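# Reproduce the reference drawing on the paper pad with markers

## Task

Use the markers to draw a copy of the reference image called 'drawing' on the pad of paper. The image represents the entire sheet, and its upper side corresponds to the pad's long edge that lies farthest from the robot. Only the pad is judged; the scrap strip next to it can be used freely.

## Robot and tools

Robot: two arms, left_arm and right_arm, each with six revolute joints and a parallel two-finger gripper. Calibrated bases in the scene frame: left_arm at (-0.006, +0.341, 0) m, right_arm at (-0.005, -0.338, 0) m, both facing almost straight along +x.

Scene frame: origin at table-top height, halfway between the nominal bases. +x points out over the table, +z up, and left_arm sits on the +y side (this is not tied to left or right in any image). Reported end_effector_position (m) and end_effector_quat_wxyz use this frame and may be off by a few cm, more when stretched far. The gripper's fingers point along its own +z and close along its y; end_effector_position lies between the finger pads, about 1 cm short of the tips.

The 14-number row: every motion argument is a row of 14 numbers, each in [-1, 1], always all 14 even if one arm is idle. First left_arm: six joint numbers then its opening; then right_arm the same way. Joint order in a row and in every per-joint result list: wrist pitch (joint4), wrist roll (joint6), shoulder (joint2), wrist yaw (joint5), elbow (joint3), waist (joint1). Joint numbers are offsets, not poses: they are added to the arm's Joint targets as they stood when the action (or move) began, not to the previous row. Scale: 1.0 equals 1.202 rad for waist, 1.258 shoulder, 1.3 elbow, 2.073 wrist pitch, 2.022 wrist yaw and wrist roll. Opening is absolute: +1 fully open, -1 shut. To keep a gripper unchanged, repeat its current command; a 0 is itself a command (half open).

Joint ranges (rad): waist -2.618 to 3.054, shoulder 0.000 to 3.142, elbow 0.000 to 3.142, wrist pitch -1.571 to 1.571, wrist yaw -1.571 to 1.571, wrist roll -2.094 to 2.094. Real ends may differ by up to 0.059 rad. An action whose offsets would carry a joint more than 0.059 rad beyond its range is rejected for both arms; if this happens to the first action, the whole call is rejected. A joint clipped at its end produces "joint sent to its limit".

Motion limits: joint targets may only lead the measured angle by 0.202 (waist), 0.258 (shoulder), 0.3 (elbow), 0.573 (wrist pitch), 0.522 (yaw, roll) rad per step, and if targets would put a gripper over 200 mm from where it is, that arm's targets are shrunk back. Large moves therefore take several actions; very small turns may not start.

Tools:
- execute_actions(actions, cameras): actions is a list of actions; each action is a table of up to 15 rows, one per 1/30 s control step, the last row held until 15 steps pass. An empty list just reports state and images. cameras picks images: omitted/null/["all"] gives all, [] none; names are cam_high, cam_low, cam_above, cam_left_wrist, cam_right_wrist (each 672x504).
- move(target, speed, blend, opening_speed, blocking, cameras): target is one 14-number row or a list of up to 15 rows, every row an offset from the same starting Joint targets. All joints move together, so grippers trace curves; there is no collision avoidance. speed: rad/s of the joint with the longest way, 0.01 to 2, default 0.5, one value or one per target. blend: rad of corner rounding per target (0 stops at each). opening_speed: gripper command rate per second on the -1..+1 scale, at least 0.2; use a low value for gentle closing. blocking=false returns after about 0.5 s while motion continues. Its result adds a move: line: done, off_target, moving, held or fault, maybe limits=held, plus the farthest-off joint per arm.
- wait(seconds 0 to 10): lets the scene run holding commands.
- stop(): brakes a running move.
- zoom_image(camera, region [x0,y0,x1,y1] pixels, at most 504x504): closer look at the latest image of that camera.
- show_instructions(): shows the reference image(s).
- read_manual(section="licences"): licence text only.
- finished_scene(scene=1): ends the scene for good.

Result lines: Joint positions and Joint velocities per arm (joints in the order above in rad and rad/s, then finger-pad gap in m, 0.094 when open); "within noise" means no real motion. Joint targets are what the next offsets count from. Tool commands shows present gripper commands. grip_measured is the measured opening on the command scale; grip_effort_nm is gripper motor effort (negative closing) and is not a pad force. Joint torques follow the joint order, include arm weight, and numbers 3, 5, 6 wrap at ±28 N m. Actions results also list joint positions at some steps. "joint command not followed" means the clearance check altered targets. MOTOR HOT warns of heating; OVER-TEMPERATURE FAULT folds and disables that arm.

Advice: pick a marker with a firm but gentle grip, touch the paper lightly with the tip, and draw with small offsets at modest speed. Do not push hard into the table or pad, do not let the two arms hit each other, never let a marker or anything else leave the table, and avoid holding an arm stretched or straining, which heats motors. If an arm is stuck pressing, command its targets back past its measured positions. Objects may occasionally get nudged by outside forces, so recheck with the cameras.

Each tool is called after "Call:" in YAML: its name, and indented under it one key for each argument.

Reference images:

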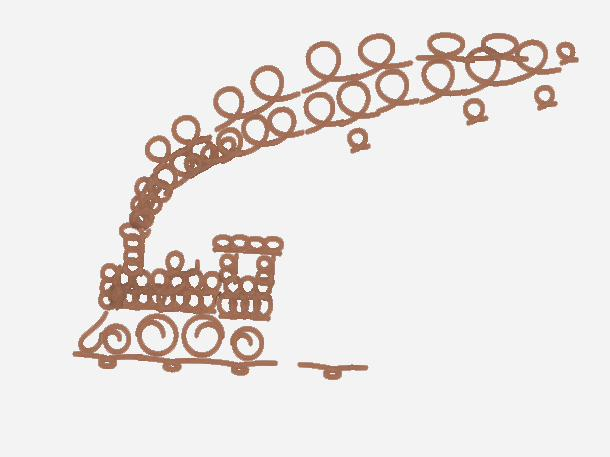

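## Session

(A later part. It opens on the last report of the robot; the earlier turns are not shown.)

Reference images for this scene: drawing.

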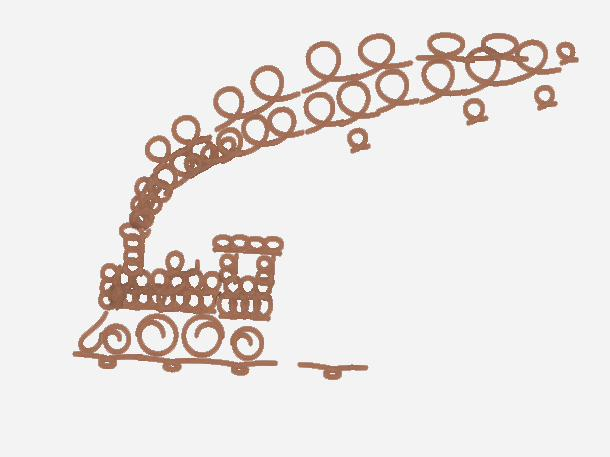

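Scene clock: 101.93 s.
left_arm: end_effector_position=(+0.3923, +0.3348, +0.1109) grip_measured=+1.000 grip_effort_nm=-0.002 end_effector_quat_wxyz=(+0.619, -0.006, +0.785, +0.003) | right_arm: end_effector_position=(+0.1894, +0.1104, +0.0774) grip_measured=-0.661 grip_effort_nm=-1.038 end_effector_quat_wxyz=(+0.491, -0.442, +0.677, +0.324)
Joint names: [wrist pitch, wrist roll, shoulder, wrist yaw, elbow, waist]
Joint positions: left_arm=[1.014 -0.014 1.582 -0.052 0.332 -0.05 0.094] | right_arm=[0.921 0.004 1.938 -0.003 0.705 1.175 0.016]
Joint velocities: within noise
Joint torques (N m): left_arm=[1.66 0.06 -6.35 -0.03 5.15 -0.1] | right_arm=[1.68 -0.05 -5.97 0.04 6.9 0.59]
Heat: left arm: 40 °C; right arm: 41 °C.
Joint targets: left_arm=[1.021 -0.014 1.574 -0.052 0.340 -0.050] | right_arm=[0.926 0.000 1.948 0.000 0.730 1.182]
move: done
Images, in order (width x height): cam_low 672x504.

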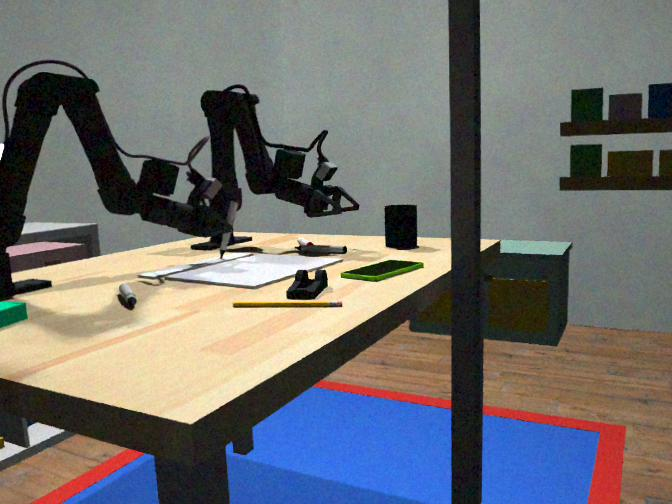

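Call:
move:
  target:
    - [0,0,0,0,0,0,1,0,0,-0.0608,0,-0.0348,0,-0.9]
    - [0,0,0,0,0,0,1,0,0,-0.1630,0,-0.1123,-0.7862,-0.9]
  speed: [0.2,0.6]
  cameras: ["cam_above"]

Call:
zoom_image:
  camera: "cam_above"
  region: [222, 410, 302, 490]

Scene clock: 104.77 s.
left_arm: end_effector_position=(+0.3923, +0.3348, +0.1109) grip_measured=+1.000 grip_effort_nm=-0.002 end_effector_quat_wxyz=(+0.619, -0.006, +0.785, +0.003) | right_arm: end_effector_position=(+0.4457, -0.2385, +0.1097) grip_measured=-0.661 grip_effort_nm=-1.038 end_effector_quat_wxyz=(+0.606, -0.084, +0.788, +0.066)
Joint names: [wrist pitch, wrist roll, shoulder, wrist yaw, elbow, waist]
Joint positions: left_arm=[1.014 -0.014 1.582 -0.052 0.332 -0.05 0.094] | right_arm=[0.92 0.004 1.772 0.002 0.592 0.233 0.016]
Joint velocities: within noise
Joint torques (N m): left_arm=[1.65 0.09 -6.39 -0.06 5.26 -0.13] | right_arm=[1.7 -0.05 -7.92 -0.02 4.26 0.28]
Heat: left arm: 40 °C; right arm: 41 °C.
Joint targets: left_arm=[1.021 -0.014 1.574 -0.052 0.340 -0.050] | right_arm=[0.925 0.000 1.742 0.000 0.584 0.237]
move: done
Images, in order (width x height): cam_above 672x504.

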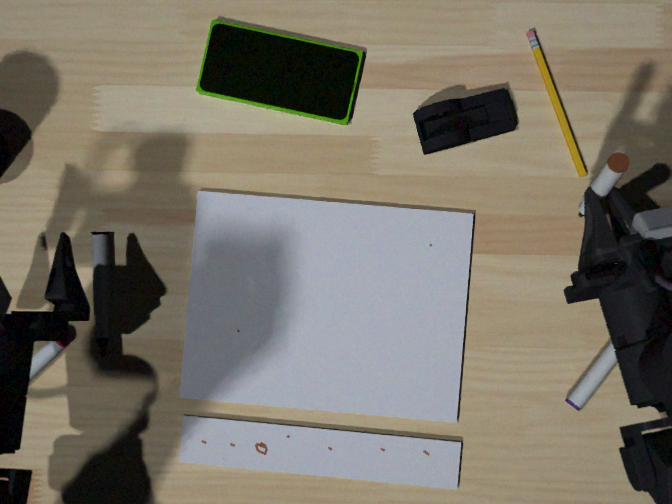

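Scaled by 6.300 from the camera's 672x504 image, which has a finer 960x720 frame.

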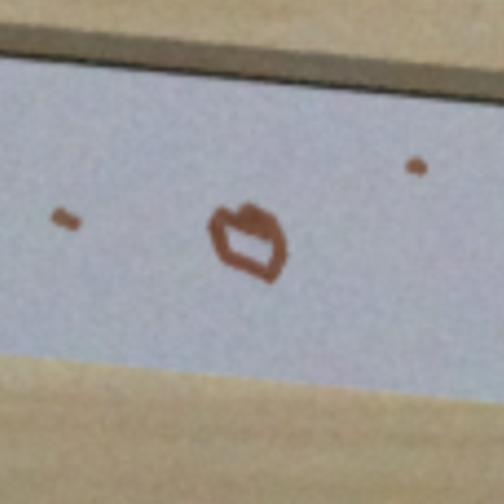

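Call:
move:
  target:
    - [0,0,0,0,0,0,1,0,0,-0.0098,0,-0.0596,0.7180,-0.9]
    - [0,0,0,0,0,0,1,0,0,-0.0098,0,-0.0596,0.7527,-0.9]
    - [0,0,0,0,0,0,1,0,0,0.0515,0,-0.0172,0.7527,-0.9]
    - [0,0,0,0,0,0,1,0,0,0.0593,0,-0.0084,0.7562,-0.9]
    - [0,0,0,0,0,0,1,0,0,0.0638,0,-0.0033,0.7624,-0.9]
    - [0,0,0,0,0,0,1,0,0,0.0344,0,-0.0364,0.7695,-0.9]
    - [0,0,0,0,0,0,1,0,0,0.0299,0,-0.0414,0.7757,-0.9]
    - [0,0,0,0,0,0,1,0,0,0.0221,0,-0.0503,0.7792,-0.9]
    - [0,0,0,0,0,0,1,0,0,0.0131,0,-0.0604,0.7626,-0.9]
    - [0,0,0,0,0,0,1,0,0,0.0053,0,-0.0693,0.7591,-0.9]
    - [0,0,0,0,0,0,1,0,0,0.0008,0,-0.0744,0.7529,-0.9]
    - [0,0,0,0,0,0,1,0,0,0.0302,0,-0.0413,0.7458,-0.9]
    - [0,0,0,0,0,0,1,0,0,0.0347,0,-0.0362,0.7396,-0.9]
    - [0,0,0,0,0,0,1,0,0,0.0425,0,-0.0274,0.7361,-0.9]
    - [0,0,0,0,0,0,1,0,0,0.0515,0,-0.0172,0.7527,-0.9]
  speed: [0.8,0.15,0.06,0.06,0.06,0.12,0.06,0.06,0.08,0.06,0.06,0.12,0.06,0.06,0.08]
  blend: [0,0,0,0.002,0.002,0.002,0.002,0.002,0.002,0.002,0.002,0.002,0.002,0.002,0.002]
  cameras: []

Scene clock: 113.13 s.
left_arm: end_effector_position=(+0.3923, +0.3348, +0.1109) grip_measured=+1.000 grip_effort_nm=-0.002 end_effector_quat_wxyz=(+0.619, -0.006, +0.785, +0.003) | right_arm: end_effector_position=(+0.1876, +0.0629, +0.0764) grip_measured=-0.661 grip_effort_nm=-1.033 end_effector_quat_wxyz=(+0.486, -0.434, +0.693, +0.308)
Joint names: [wrist pitch, wrist roll, shoulder, wrist yaw, elbow, waist]
Joint positions: left_arm=[1.014 -0.014 1.582 -0.052 0.332 -0.05 0.094] | right_arm=[0.92 0.004 1.8 -0.004 0.536 1.136 0.016]
Joint velocities: within noise
Joint torques (N m): left_arm=[1.67 0.02 -6.28 -0.05 5.24 -0.06] | right_arm=[1.68 -0.04 -5 0.04 6.79 0.5]
Heat: left arm: 40 °C; right arm: 41 °C.
Joint targets: left_arm=[1.021 -0.014 1.574 -0.052 0.340 -0.050] | right_arm=[0.926 0.000 1.808 -0.001 0.562 1.142]
move: done
No camera images: "cameras" was empty.

Call:
move:
  target:
    - [0,0,0,0,0,0,1,0,0,-0.0628,0,-0.0381,0,-0.9]
    - [0,0,0,0,0,0,1,0,0,-0.0628,0,-0.0381,-0.7529,-0.9]
  speed: [0.2,0.6]
  cameras: ["cam_above"]

Call:
zoom_image:
  camera: "cam_above"
  region: [240, 410, 340, 490]

Scene clock: 115.73 s.
left_arm: end_effector_position=(+0.3923, +0.3348, +0.1109) grip_measured=+1.000 grip_effort_nm=-0.002 end_effector_quat_wxyz=(+0.619, -0.006, +0.785, +0.003) | right_arm: end_effector_position=(+0.4266, -0.2422, +0.0899) grip_measured=-0.661 grip_effort_nm=-1.038 end_effector_quat_wxyz=(+0.584, -0.086, +0.805, +0.064)
Joint names: [wrist pitch, wrist roll, shoulder, wrist yaw, elbow, waist]
Joint positions: left_arm=[1.014 -0.014 1.582 -0.052 0.332 -0.05 0.094] | right_arm=[0.918 0.004 1.754 0.001 0.521 0.234 0.016]
Joint velocities: within noise
Joint torques (N m): left_arm=[1.67 0.04 -6.41 -0.02 5.19 -0.05] | right_arm=[1.7 -0.04 -7.25 -0.01 3.89 0.18]
Heat: left arm: 40 °C; right arm: 41 °C.
Joint targets: left_arm=[1.021 -0.014 1.574 -0.052 0.340 -0.050] | right_arm=[0.926 0.000 1.728 -0.001 0.512 0.237]
move: done
Images, in order (width x height): cam_above 672x504.

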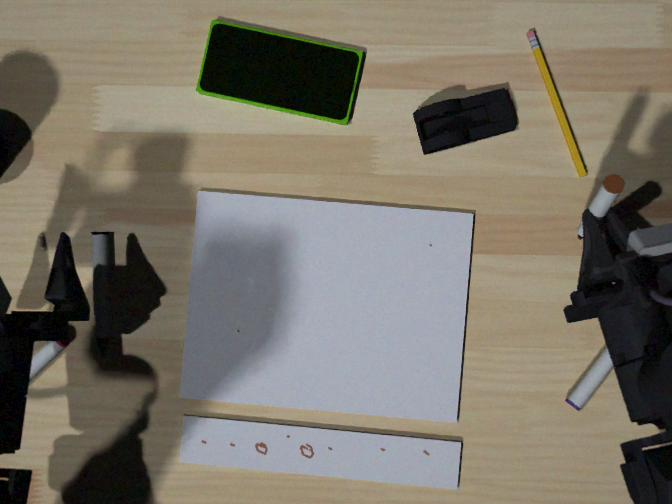

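Scaled by 5.040 from the camera's 672x504 image, which has a finer 960x720 frame.

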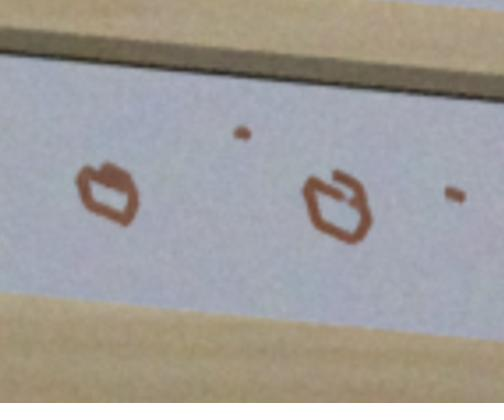

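Call:
move:
  target:
    - [0,0,0,0,0,0,1,0,0,-0.1267,0,-0.1432,0.6597,-0.9]
    - [0,0,0,0,0,0,1,0,0,-0.1267,0,-0.1432,0.7187,-0.9]
    - [0,0,0,0,0,0,1,0,0,-0.0661,0,-0.1029,0.7187,-0.9]
  speed: [0.8,0.08,0.05]
  cameras: []

Scene clock: 121.30 s.
left_arm: end_effector_position=(+0.3923, +0.3348, +0.1109) grip_measured=+1.000 grip_effort_nm=-0.002 end_effector_quat_wxyz=(+0.619, -0.006, +0.785, +0.003) | right_arm: end_effector_position=(+0.1812, +0.0119, +0.0752) grip_measured=-0.661 grip_effort_nm=-1.038 end_effector_quat_wxyz=(+0.485, -0.422, +0.707, +0.293)
Joint names: [wrist pitch, wrist roll, shoulder, wrist yaw, elbow, waist]
Joint positions: left_arm=[1.014 -0.014 1.582 -0.052 0.332 -0.05 0.094] | right_arm=[0.918 0.004 1.638 -0.003 0.354 1.095 0.016]
Joint velocities: within noise
Joint torques (N m): left_arm=[1.65 0.01 -6.31 -0.02 5.22 0.05] | right_arm=[1.69 -0.04 -3.71 0.03 6.54 0.49]
Heat: left arm: 40 °C; right arm: 41 °C.
Joint targets: left_arm=[1.021 -0.014 1.574 -0.052 0.340 -0.050] | right_arm=[0.926 0.000 1.645 0.000 0.378 1.101]
move: done
No camera images: "cameras" was empty.

Call:
execute_actions:
  actions:
    - [[0,0,0,0,0,0,1,0,0,0,0,0,0.0017,-0.9],[0,0,0,0,0,0,1,0,0,0,0,0,0.0033,-0.9],[0,0,0,0,0,0,1,0,0,0,0,0,0.005,-0.9],[0,0,0,0,0,0,1,0,0,0,0,0,0.0067,-0.9],[0,0,0,0,0,0,1,0,0,0,0,0,0.0083,-0.9],[0,0,0,0,0,0,1,0,0,0,0,0,0.01,-0.9],[0,0,0,0,0,0,1,0,0,0,0,0,0.0116,-0.9],[0,0,0,0,0,0,1,0,0,0,0,0,0.0133,-0.9],[0,0,0,0,0,0,1,0,0,0,0,0,0.015,-0.9],[0,0,0,0,0,0,1,0,0,0,0,0,0.0166,-0.9],[0,0,0,0,0,0,1,0,0,0,0,0,0.0183,-0.9],[0,0,0,0,0,0,1,0,0,0,0,0,0.02,-0.9],[0,0,0,0,0,0,1,0,0,0,0,0,0.0216,-0.9],[0,0,0,0,0,0,1,0,0,0,0,0,0.0233,-0.9],[0,0,0,0,0,0,1,0,0,0,0,0,0.025,-0.9]]
    - [[0,0,0,0,0,0,1,0,0,0,0,0,0,-0.9]]
    - [[0,0,0,0,0,0,1,0,0,0,0,0,-0.0033,-0.9],[0,0,0,0,0,0,1,0,0,0,0,0,-0.0067,-0.9],[0,0,0,0,0,0,1,0,0,0,0,0,-0.01,-0.9],[0,0,0,0,0,0,1,0,0,0,0,0,-0.0133,-0.9],[0,0,0,0,0,0,1,0,0,0,0,0,-0.0166,-0.9],[0,0,0,0,0,0,1,0,0,0,0,0,-0.02,-0.9],[0,0,0,0,0,0,1,0,0,0,0,0,-0.0233,-0.9],[0,0,0,0,0,0,1,0,0,0,0,0,-0.0266,-0.9],[0,0,0,0,0,0,1,0,0,0,0,0,-0.03,-0.9],[0,0,0,0,0,0,1,0,0,0,0,0,-0.0333,-0.9],[0,0,0,0,0,0,1,0,0,0,0,0,-0.0366,-0.9],[0,0,0,0,0,0,1,0,0,0,0,0,-0.04,-0.9],[0,0,0,0,0,0,1,0,0,0,0,0,-0.0433,-0.9],[0,0,0,0,0,0,1,0,0,0,0,0,-0.0466,-0.9],[0,0,0,0,0,0,1,0,0,0,0,0,-0.05,-0.9]]
    - [[0,0,0,0,0,0,1,0,0,0,0,0,0,-0.9]]
  cameras: []

Scene clock: 124.37 s.
left_arm: end_effector_position=(+0.3923, +0.3348, +0.1109) grip_measured=+1.000 grip_effort_nm=-0.002 end_effector_quat_wxyz=(+0.619, -0.006, +0.785, +0.003) | right_arm: end_effector_position=(+0.1873, +0.0086, +0.0752) grip_measured=-0.661 grip_effort_nm=-1.038 end_effector_quat_wxyz=(+0.488, -0.416, +0.711, +0.289)
Joint names: [wrist pitch, wrist roll, shoulder, wrist yaw, elbow, waist]
Joint positions: left_arm=[1.014 -0.014 1.582 -0.052 0.332 -0.05 0.094] | right_arm=[0.918 0.004 1.638 -0.003 0.354 1.077 0.016]
Joint velocities: within noise
Joint torques (N m): left_arm=[1.63 0.05 -6.37 -0.04 5.19 -0.13] | right_arm=[1.69 -0.04 -3.71 0.03 6.54 -0.55]
Heat: left arm: 41 °C; right arm: 42 °C.
Joint targets: left_arm=[1.021 -0.014 1.574 -0.052 0.340 -0.050] | right_arm=[0.926 0.000 1.645 -0.001 0.378 1.071]
Step readings (joint positions of left_arm | right_arm):
0: [1.014 -0.014 1.582 -0.052 0.332 -0.050] | [0.918 0.004 1.638 -0.003 0.354 1.095]
1: [1.014 -0.014 1.582 -0.052 0.332 -0.050] | [0.918 0.004 1.638 -0.003 0.354 1.095]
2: [1.014 -0.014 1.582 -0.052 0.332 -0.050] | [0.918 0.004 1.638 -0.003 0.354 1.096]
4: [1.014 -0.014 1.582 -0.052 0.332 -0.050] | [0.918 0.004 1.638 -0.003 0.354 1.099]
8: [1.014 -0.014 1.582 -0.052 0.332 -0.050] | [0.918 0.004 1.638 -0.003 0.354 1.105]
15: [1.014 -0.014 1.582 -0.052 0.332 -0.050] | [0.918 0.004 1.638 -0.003 0.354 1.119]
16: [1.014 -0.014 1.582 -0.052 0.332 -0.050] | [0.918 0.004 1.638 -0.003 0.354 1.121]
17: [1.014 -0.014 1.582 -0.052 0.332 -0.050] | [0.918 0.004 1.638 -0.003 0.354 1.123]
19: [1.014 -0.014 1.582 -0.052 0.332 -0.050] | [0.918 0.004 1.638 -0.003 0.354 1.124]
23: [1.014 -0.014 1.582 -0.052 0.332 -0.050] | [0.918 0.004 1.638 -0.003 0.354 1.124]
30: [1.014 -0.014 1.582 -0.052 0.332 -0.050] | [0.918 0.004 1.638 -0.003 0.354 1.124]
31: [1.014 -0.014 1.582 -0.052 0.332 -0.050] | [0.918 0.004 1.638 -0.003 0.354 1.124]
32: [1.014 -0.014 1.582 -0.052 0.332 -0.050] | [0.918 0.004 1.638 -0.003 0.354 1.124]
34: [1.014 -0.014 1.582 -0.052 0.332 -0.050] | [0.918 0.004 1.638 -0.003 0.354 1.123]
38: [1.014 -0.014 1.582 -0.052 0.332 -0.050] | [0.918 0.004 1.638 -0.003 0.354 1.112]
45: [1.014 -0.014 1.582 -0.052 0.332 -0.050] | [0.918 0.004 1.638 -0.003 0.354 1.085]
46: [1.014 -0.014 1.582 -0.052 0.332 -0.050] | [0.918 0.004 1.638 -0.003 0.354 1.082]
47: [1.014 -0.014 1.582 -0.052 0.332 -0.050] | [0.918 0.004 1.638 -0.003 0.354 1.079]
49: [1.014 -0.014 1.582 -0.052 0.332 -0.050] | [0.918 0.004 1.638 -0.003 0.354 1.077]
53: [1.014 -0.014 1.582 -0.052 0.332 -0.050] | [0.918 0.004 1.638 -0.003 0.354 1.077]
60: [1.014 -0.014 1.582 -0.052 0.332 -0.050] | [0.918 0.004 1.638 -0.003 0.354 1.077]
No camera images: "cameras" was empty.

Call:
move:
  target:
    - [0,0,0,0,0,0,1,0,0,-0.0700,0,-0.0450,0,-0.9]
    - [0,0,0,0,0,0,1,0,0,-0.0700,0,-0.0450,-0.6800,-0.9]
  speed: [0.2,0.6]
  cameras: ["cam_above"]

Call:
zoom_image:
  camera: "cam_above"
  region: [310, 420, 400, 492]

Scene clock: 127.73 s.
left_arm: end_effector_position=(+0.3923, +0.3348, +0.1109) grip_measured=+1.000 grip_effort_nm=-0.002 end_effector_quat_wxyz=(+0.619, -0.006, +0.785, +0.003) | right_arm: end_effector_position=(+0.3745, -0.2453, +0.0872) grip_measured=-0.661 grip_effort_nm=-1.028 end_effector_quat_wxyz=(+0.575, -0.095, +0.809, +0.070)
Joint names: [wrist pitch, wrist roll, shoulder, wrist yaw, elbow, waist]
Joint positions: left_arm=[1.014 -0.014 1.582 -0.052 0.332 -0.05 0.094] | right_arm=[0.918 0.004 1.579 0 0.327 0.255 0.016]
Joint velocities: within noise
Joint torques (N m): left_arm=[1.65 0.02 -6.42 -0.01 5.07 -0.12] | right_arm=[1.71 -0.04 -5.63 0 3.89 -0.13]
Heat: left arm: 41 °C; right arm: 42 °C.
Joint targets: left_arm=[1.021 -0.014 1.574 -0.052 0.340 -0.050] | right_arm=[0.926 0.000 1.557 -0.001 0.320 0.253]
move: done
Images, in order (width x height): cam_above 672x504.

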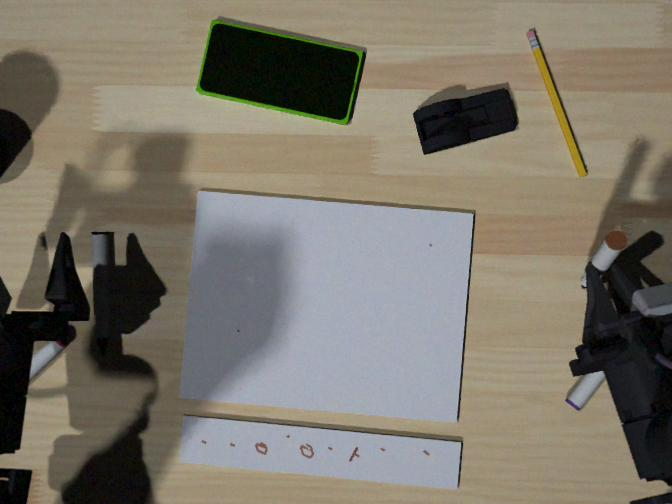

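Scaled by 5.600 from the camera's 672x504 image, which has a finer 960x720 frame.

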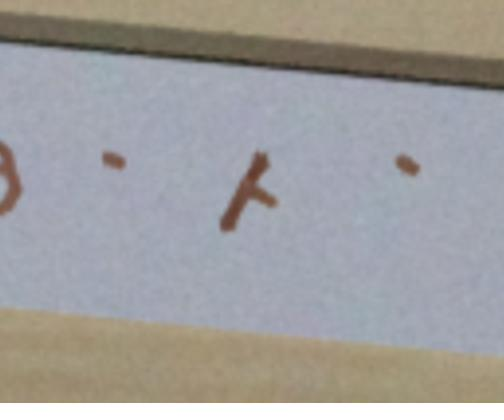

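Call:
show_instructions:

Reference images for this scene: drawing.

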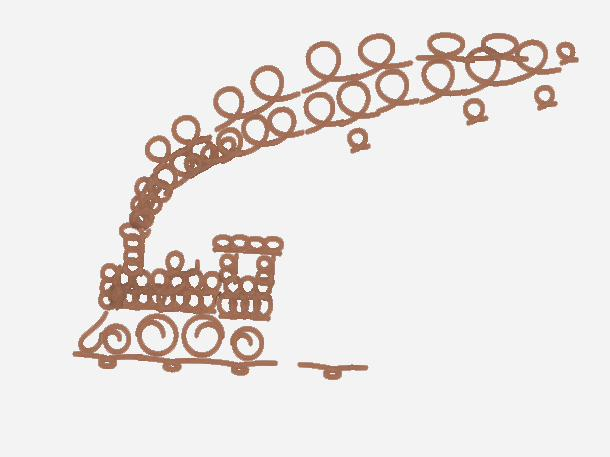

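Call:
move:
  target:
    - [0,0,0,0,0,0,1,0,0,0.3801,0,0.4347,0.2895,-0.9]
    - [0,0,0,0,0,0,1,0,0,0.3801,0,0.4347,0.3404,-0.9]
    - [0,0,0,0,0,0,1,0,0,0.4095,0,0.4643,0.3296,-0.9]
    - [0,0,0,0,0,0,1,0,0,0.4275,0,0.4698,0.3296,-0.9]
    - [0,0,0,0,0,0,1,0,0,0.4378,0,0.4835,0.3207,-0.9]
    - [0,0,0,0,0,0,1,0,0,0.4525,0,0.5030,0.3351,-0.9]
    - [0,0,0,0,0,0,1,0,0,0.4628,0,0.5168,0.3422,-0.9]
    - [0,0,0,0,0,0,1,0,0,0.4334,0,0.4872,0.3523,-0.9]
    - [0,0,0,0,0,0,1,0,0,0.4231,0,0.4734,0.3594,-0.9]
    - [0,0,0,0,0,0,1,0,0,0.4084,0,0.4539,0.3450,-0.9]
    - [0,0,0,0,0,0,1,0,0,0.3981,0,0.4402,0.3379,-0.9]
    - [0,0,0,0,0,0,1,0,0,0.3981,0,0.4402,0.3278,-0.9]
    - [0,0,0,0,0,0,1,0,0,0.3801,0,0.4347,0.3278,-0.9]
  speed: [0.6,0.08,0.1,0.04,0.06,0.06,0.06,0.12,0.06,0.06,0.06,0.06,0.1]
  blend: [0,0,0,0,0,0.002,0,0.002,0,0.002,0.002,0,0]
  cameras: []

Scene clock: 142.93 s.
left_arm: end_effector_position=(+0.3923, +0.3348, +0.1109) grip_measured=+1.000 grip_effort_nm=-0.007 end_effector_quat_wxyz=(+0.619, -0.006, +0.785, +0.003) | right_arm: end_effector_position=(+0.4251, -0.0187, +0.0828) grip_measured=-0.661 grip_effort_nm=-1.038 end_effector_quat_wxyz=(+0.579, -0.247, +0.753, +0.192)
Joint names: [wrist pitch, wrist roll, shoulder, wrist yaw, elbow, waist]
Joint positions: left_arm=[1.014 -0.014 1.582 -0.052 0.332 -0.05 0.094] | right_arm=[0.921 0.004 2.072 0 0.892 0.654 0.016]
Joint velocities: within noise
Joint torques (N m): left_arm=[1.64 0.04 -6.49 -0.03 5.2 -0.08] | right_arm=[1.69 -0.04 -10.61 0.01 4.27 -0.54]
Heat: left arm: 41 °C; right arm: 42 °C.
Joint targets: left_arm=[1.021 -0.014 1.574 -0.052 0.340 -0.050] | right_arm=[0.925 0.000 2.036 0.000 0.885 0.647]
move: off_target (right_arm); right_arm: the shoulder is farthest, 0.037 rad from its target
No camera images: "cameras" was empty.

Call:
move:
  target:
    - [0,0,0,0,0,0,1,0,0,-0.2329,0,-0.2315,-0.3136,-0.9]
  speed: 0.5
  cameras: ["cam_above"]

Call:
zoom_image:
  camera: "cam_above"
  region: [320, 180, 420, 280]

Scene clock: 144.87 s.
left_arm: end_effector_position=(+0.3923, +0.3348, +0.1109) grip_measured=+1.000 grip_effort_nm=-0.007 end_effector_quat_wxyz=(+0.619, -0.006, +0.785, +0.003) | right_arm: end_effector_position=(+0.4419, -0.2229, +0.1103) grip_measured=-0.661 grip_effort_nm=-1.033 end_effector_quat_wxyz=(+0.605, -0.097, +0.786, +0.077)
Joint names: [wrist pitch, wrist roll, shoulder, wrist yaw, elbow, waist]
Joint positions: left_arm=[1.014 -0.014 1.582 -0.052 0.332 -0.05 0.094] | right_arm=[0.919 0.004 1.77 0.002 0.591 0.268 0.016]
Joint velocities: within noise
Joint torques (N m): left_arm=[1.66 -0.01 -6.43 -0.05 5.18 -0.14] | right_arm=[1.71 -0.04 -7.75 -0.02 4.27 0.2]
Heat: left arm: 41 °C; right arm: 42 °C.
Joint targets: left_arm=[1.021 -0.014 1.574 -0.052 0.340 -0.050] | right_arm=[0.925 0.000 1.742 0.000 0.584 0.270]
move: done
Images, in order (width x height): cam_above 672x504.

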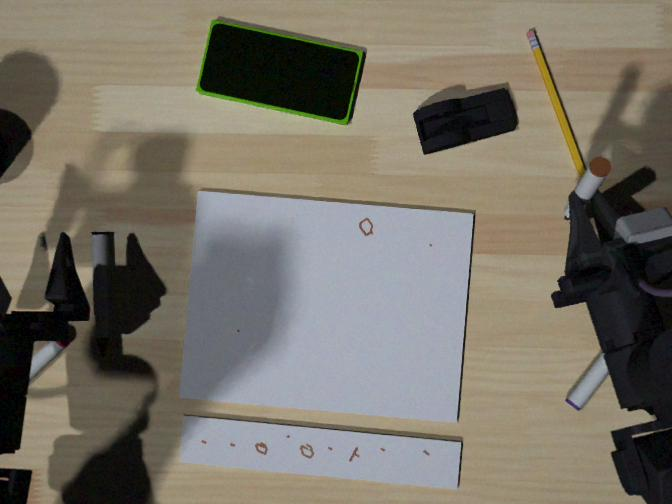

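Scaled by 5.040 from the camera's 672x504 image, which has a finer 960x720 frame.

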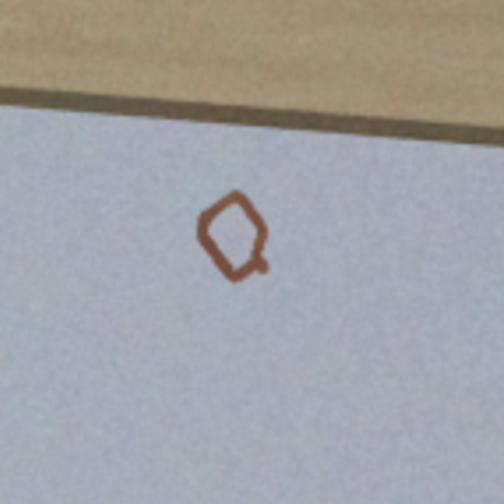

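Call:
move:
  target:
    - [0,0,0,0,0,0,1,0,0,0.1072,0,0.0737,0.1553,-0.9]
    - [0,0,0,0,0,0,1,0,0,0.1072,0,0.0737,0.2037,-0.9]
    - [0,0,0,0,0,0,1,0,0,0.1371,0,0.1017,0.2037,-0.9]
    - [0,0,0,0,0,0,1,0,0,0.1551,0,0.1072,0.2037,-0.9]
    - [0,0,0,0,0,0,1,0,0,0.1612,0,0.1146,0.2142,-0.9]
    - [0,0,0,0,0,0,1,0,0,0.1666,0,0.1214,0.2183,-0.9]
    - [0,0,0,0,0,0,1,0,0,0.1744,0,0.1310,0.1983,-0.9]
    - [0,0,0,0,0,0,1,0,0,0.1799,0,0.1378,0.1942,-0.9]
    - [0,0,0,0,0,0,1,0,0,0.1500,0,0.1098,0.1883,-0.9]
    - [0,0,0,0,0,0,1,0,0,0.1445,0,0.1030,0.1842,-0.9]
    - [0,0,0,0,0,0,1,0,0,0.1367,0,0.0934,0.2042,-0.9]
    - [0,0,0,0,0,0,1,0,0,0.1313,0,0.0866,0.2083,-0.9]
    - [0,0,0,0,0,0,1,0,0,0.1612,0,0.1146,0.2142,-0.9]
    - [0,0,0,0,0,0,1,0,0,0.1664,0,0.1211,0.2226,-0.9]
    - [0,0,0,0,0,0,1,0,0,0.1185,0,0.0876,0.2226,-0.9]
  speed: [0.5,0.08,0.1,0.04,0.06,0.06,0.06,0.06,0.12,0.06,0.06,0.06,0.12,0.06,0.1]
  blend: [0,0,0,0,0.002,0,0.002,0,0.002,0,0.002,0,0.002,0,0]
  cameras: []

Scene clock: 155.67 s.
left_arm: end_effector_position=(+0.3923, +0.3348, +0.1109) grip_measured=+1.000 grip_effort_nm=-0.002 end_effector_quat_wxyz=(+0.619, -0.006, +0.785, +0.003) | right_arm: end_effector_position=(+0.4205, -0.0959, +0.0843) grip_measured=-0.661 grip_effort_nm=-1.033 end_effector_quat_wxyz=(+0.574, -0.204, +0.778, +0.153)
Joint names: [wrist pitch, wrist roll, shoulder, wrist yaw, elbow, waist]
Joint positions: left_arm=[1.014 -0.014 1.582 -0.052 0.332 -0.05 0.094] | right_arm=[0.918 0.004 1.923 -0.001 0.706 0.532 0.016]
Joint velocities: within noise
Joint torques (N m): left_arm=[1.68 0.03 -6.43 -0.03 5.33 0.02] | right_arm=[1.71 -0.04 -9.02 0.02 3.99 0.49]
Heat: left arm: 41 °C; right arm: 42 °C.
Joint targets: left_arm=[1.021 -0.014 1.574 -0.052 0.340 -0.050] | right_arm=[0.926 0.000 1.892 -0.001 0.698 0.538]
move: done
No camera images: "cameras" was empty.

Call:
move:
  target:
    - [0,0,0,0,0,0,1,0,0,-0.05,0,-0.04,-0.2326,-0.9]
  speed: 0.5
  cameras: ["cam_above"]

Call:
zoom_image:
  camera: "cam_above"
  region: [410, 190, 490, 270]

Scene clock: 156.90 s.
left_arm: end_effector_position=(+0.3923, +0.3348, +0.1109) grip_measured=+1.000 grip_effort_nm=-0.007 end_effector_quat_wxyz=(+0.619, -0.006, +0.785, +0.003) | right_arm: end_effector_position=(+0.4580, -0.2238, +0.0936) grip_measured=-0.661 grip_effort_nm=-1.033 end_effector_quat_wxyz=(+0.594, -0.095, +0.796, +0.073)
Joint names: [wrist pitch, wrist roll, shoulder, wrist yaw, elbow, waist]
Joint positions: left_arm=[1.014 -0.014 1.582 -0.052 0.332 -0.05 0.094] | right_arm=[0.918 0.004 1.86 0 0.654 0.257 0.016]
Joint velocities: within noise
Joint torques (N m): left_arm=[1.65 0.01 -6.35 -0.01 5.18 -0.02] | right_arm=[1.71 -0.03 -8.58 0 4.1 0.1]
Heat: left arm: 41 °C; right arm: 43 °C.
Joint targets: left_arm=[1.021 -0.014 1.574 -0.052 0.340 -0.050] | right_arm=[0.926 0.000 1.829 -0.001 0.646 0.258]
move: done
Images, in order (width x height): cam_above 672x504.

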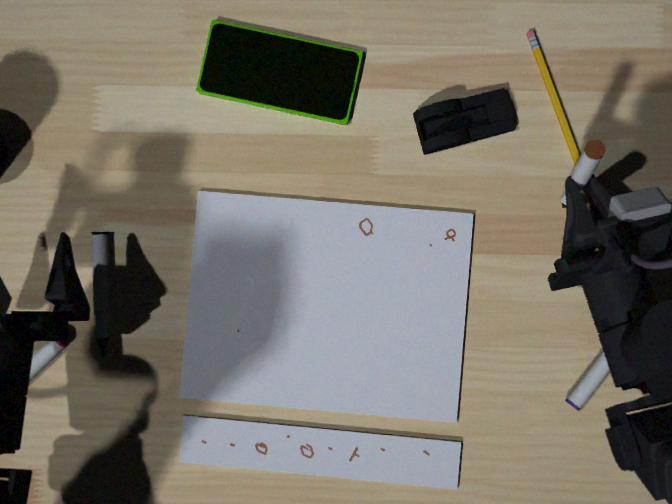

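Scaled by 6.300 from the camera's 672x504 image, which has a finer 960x720 frame.

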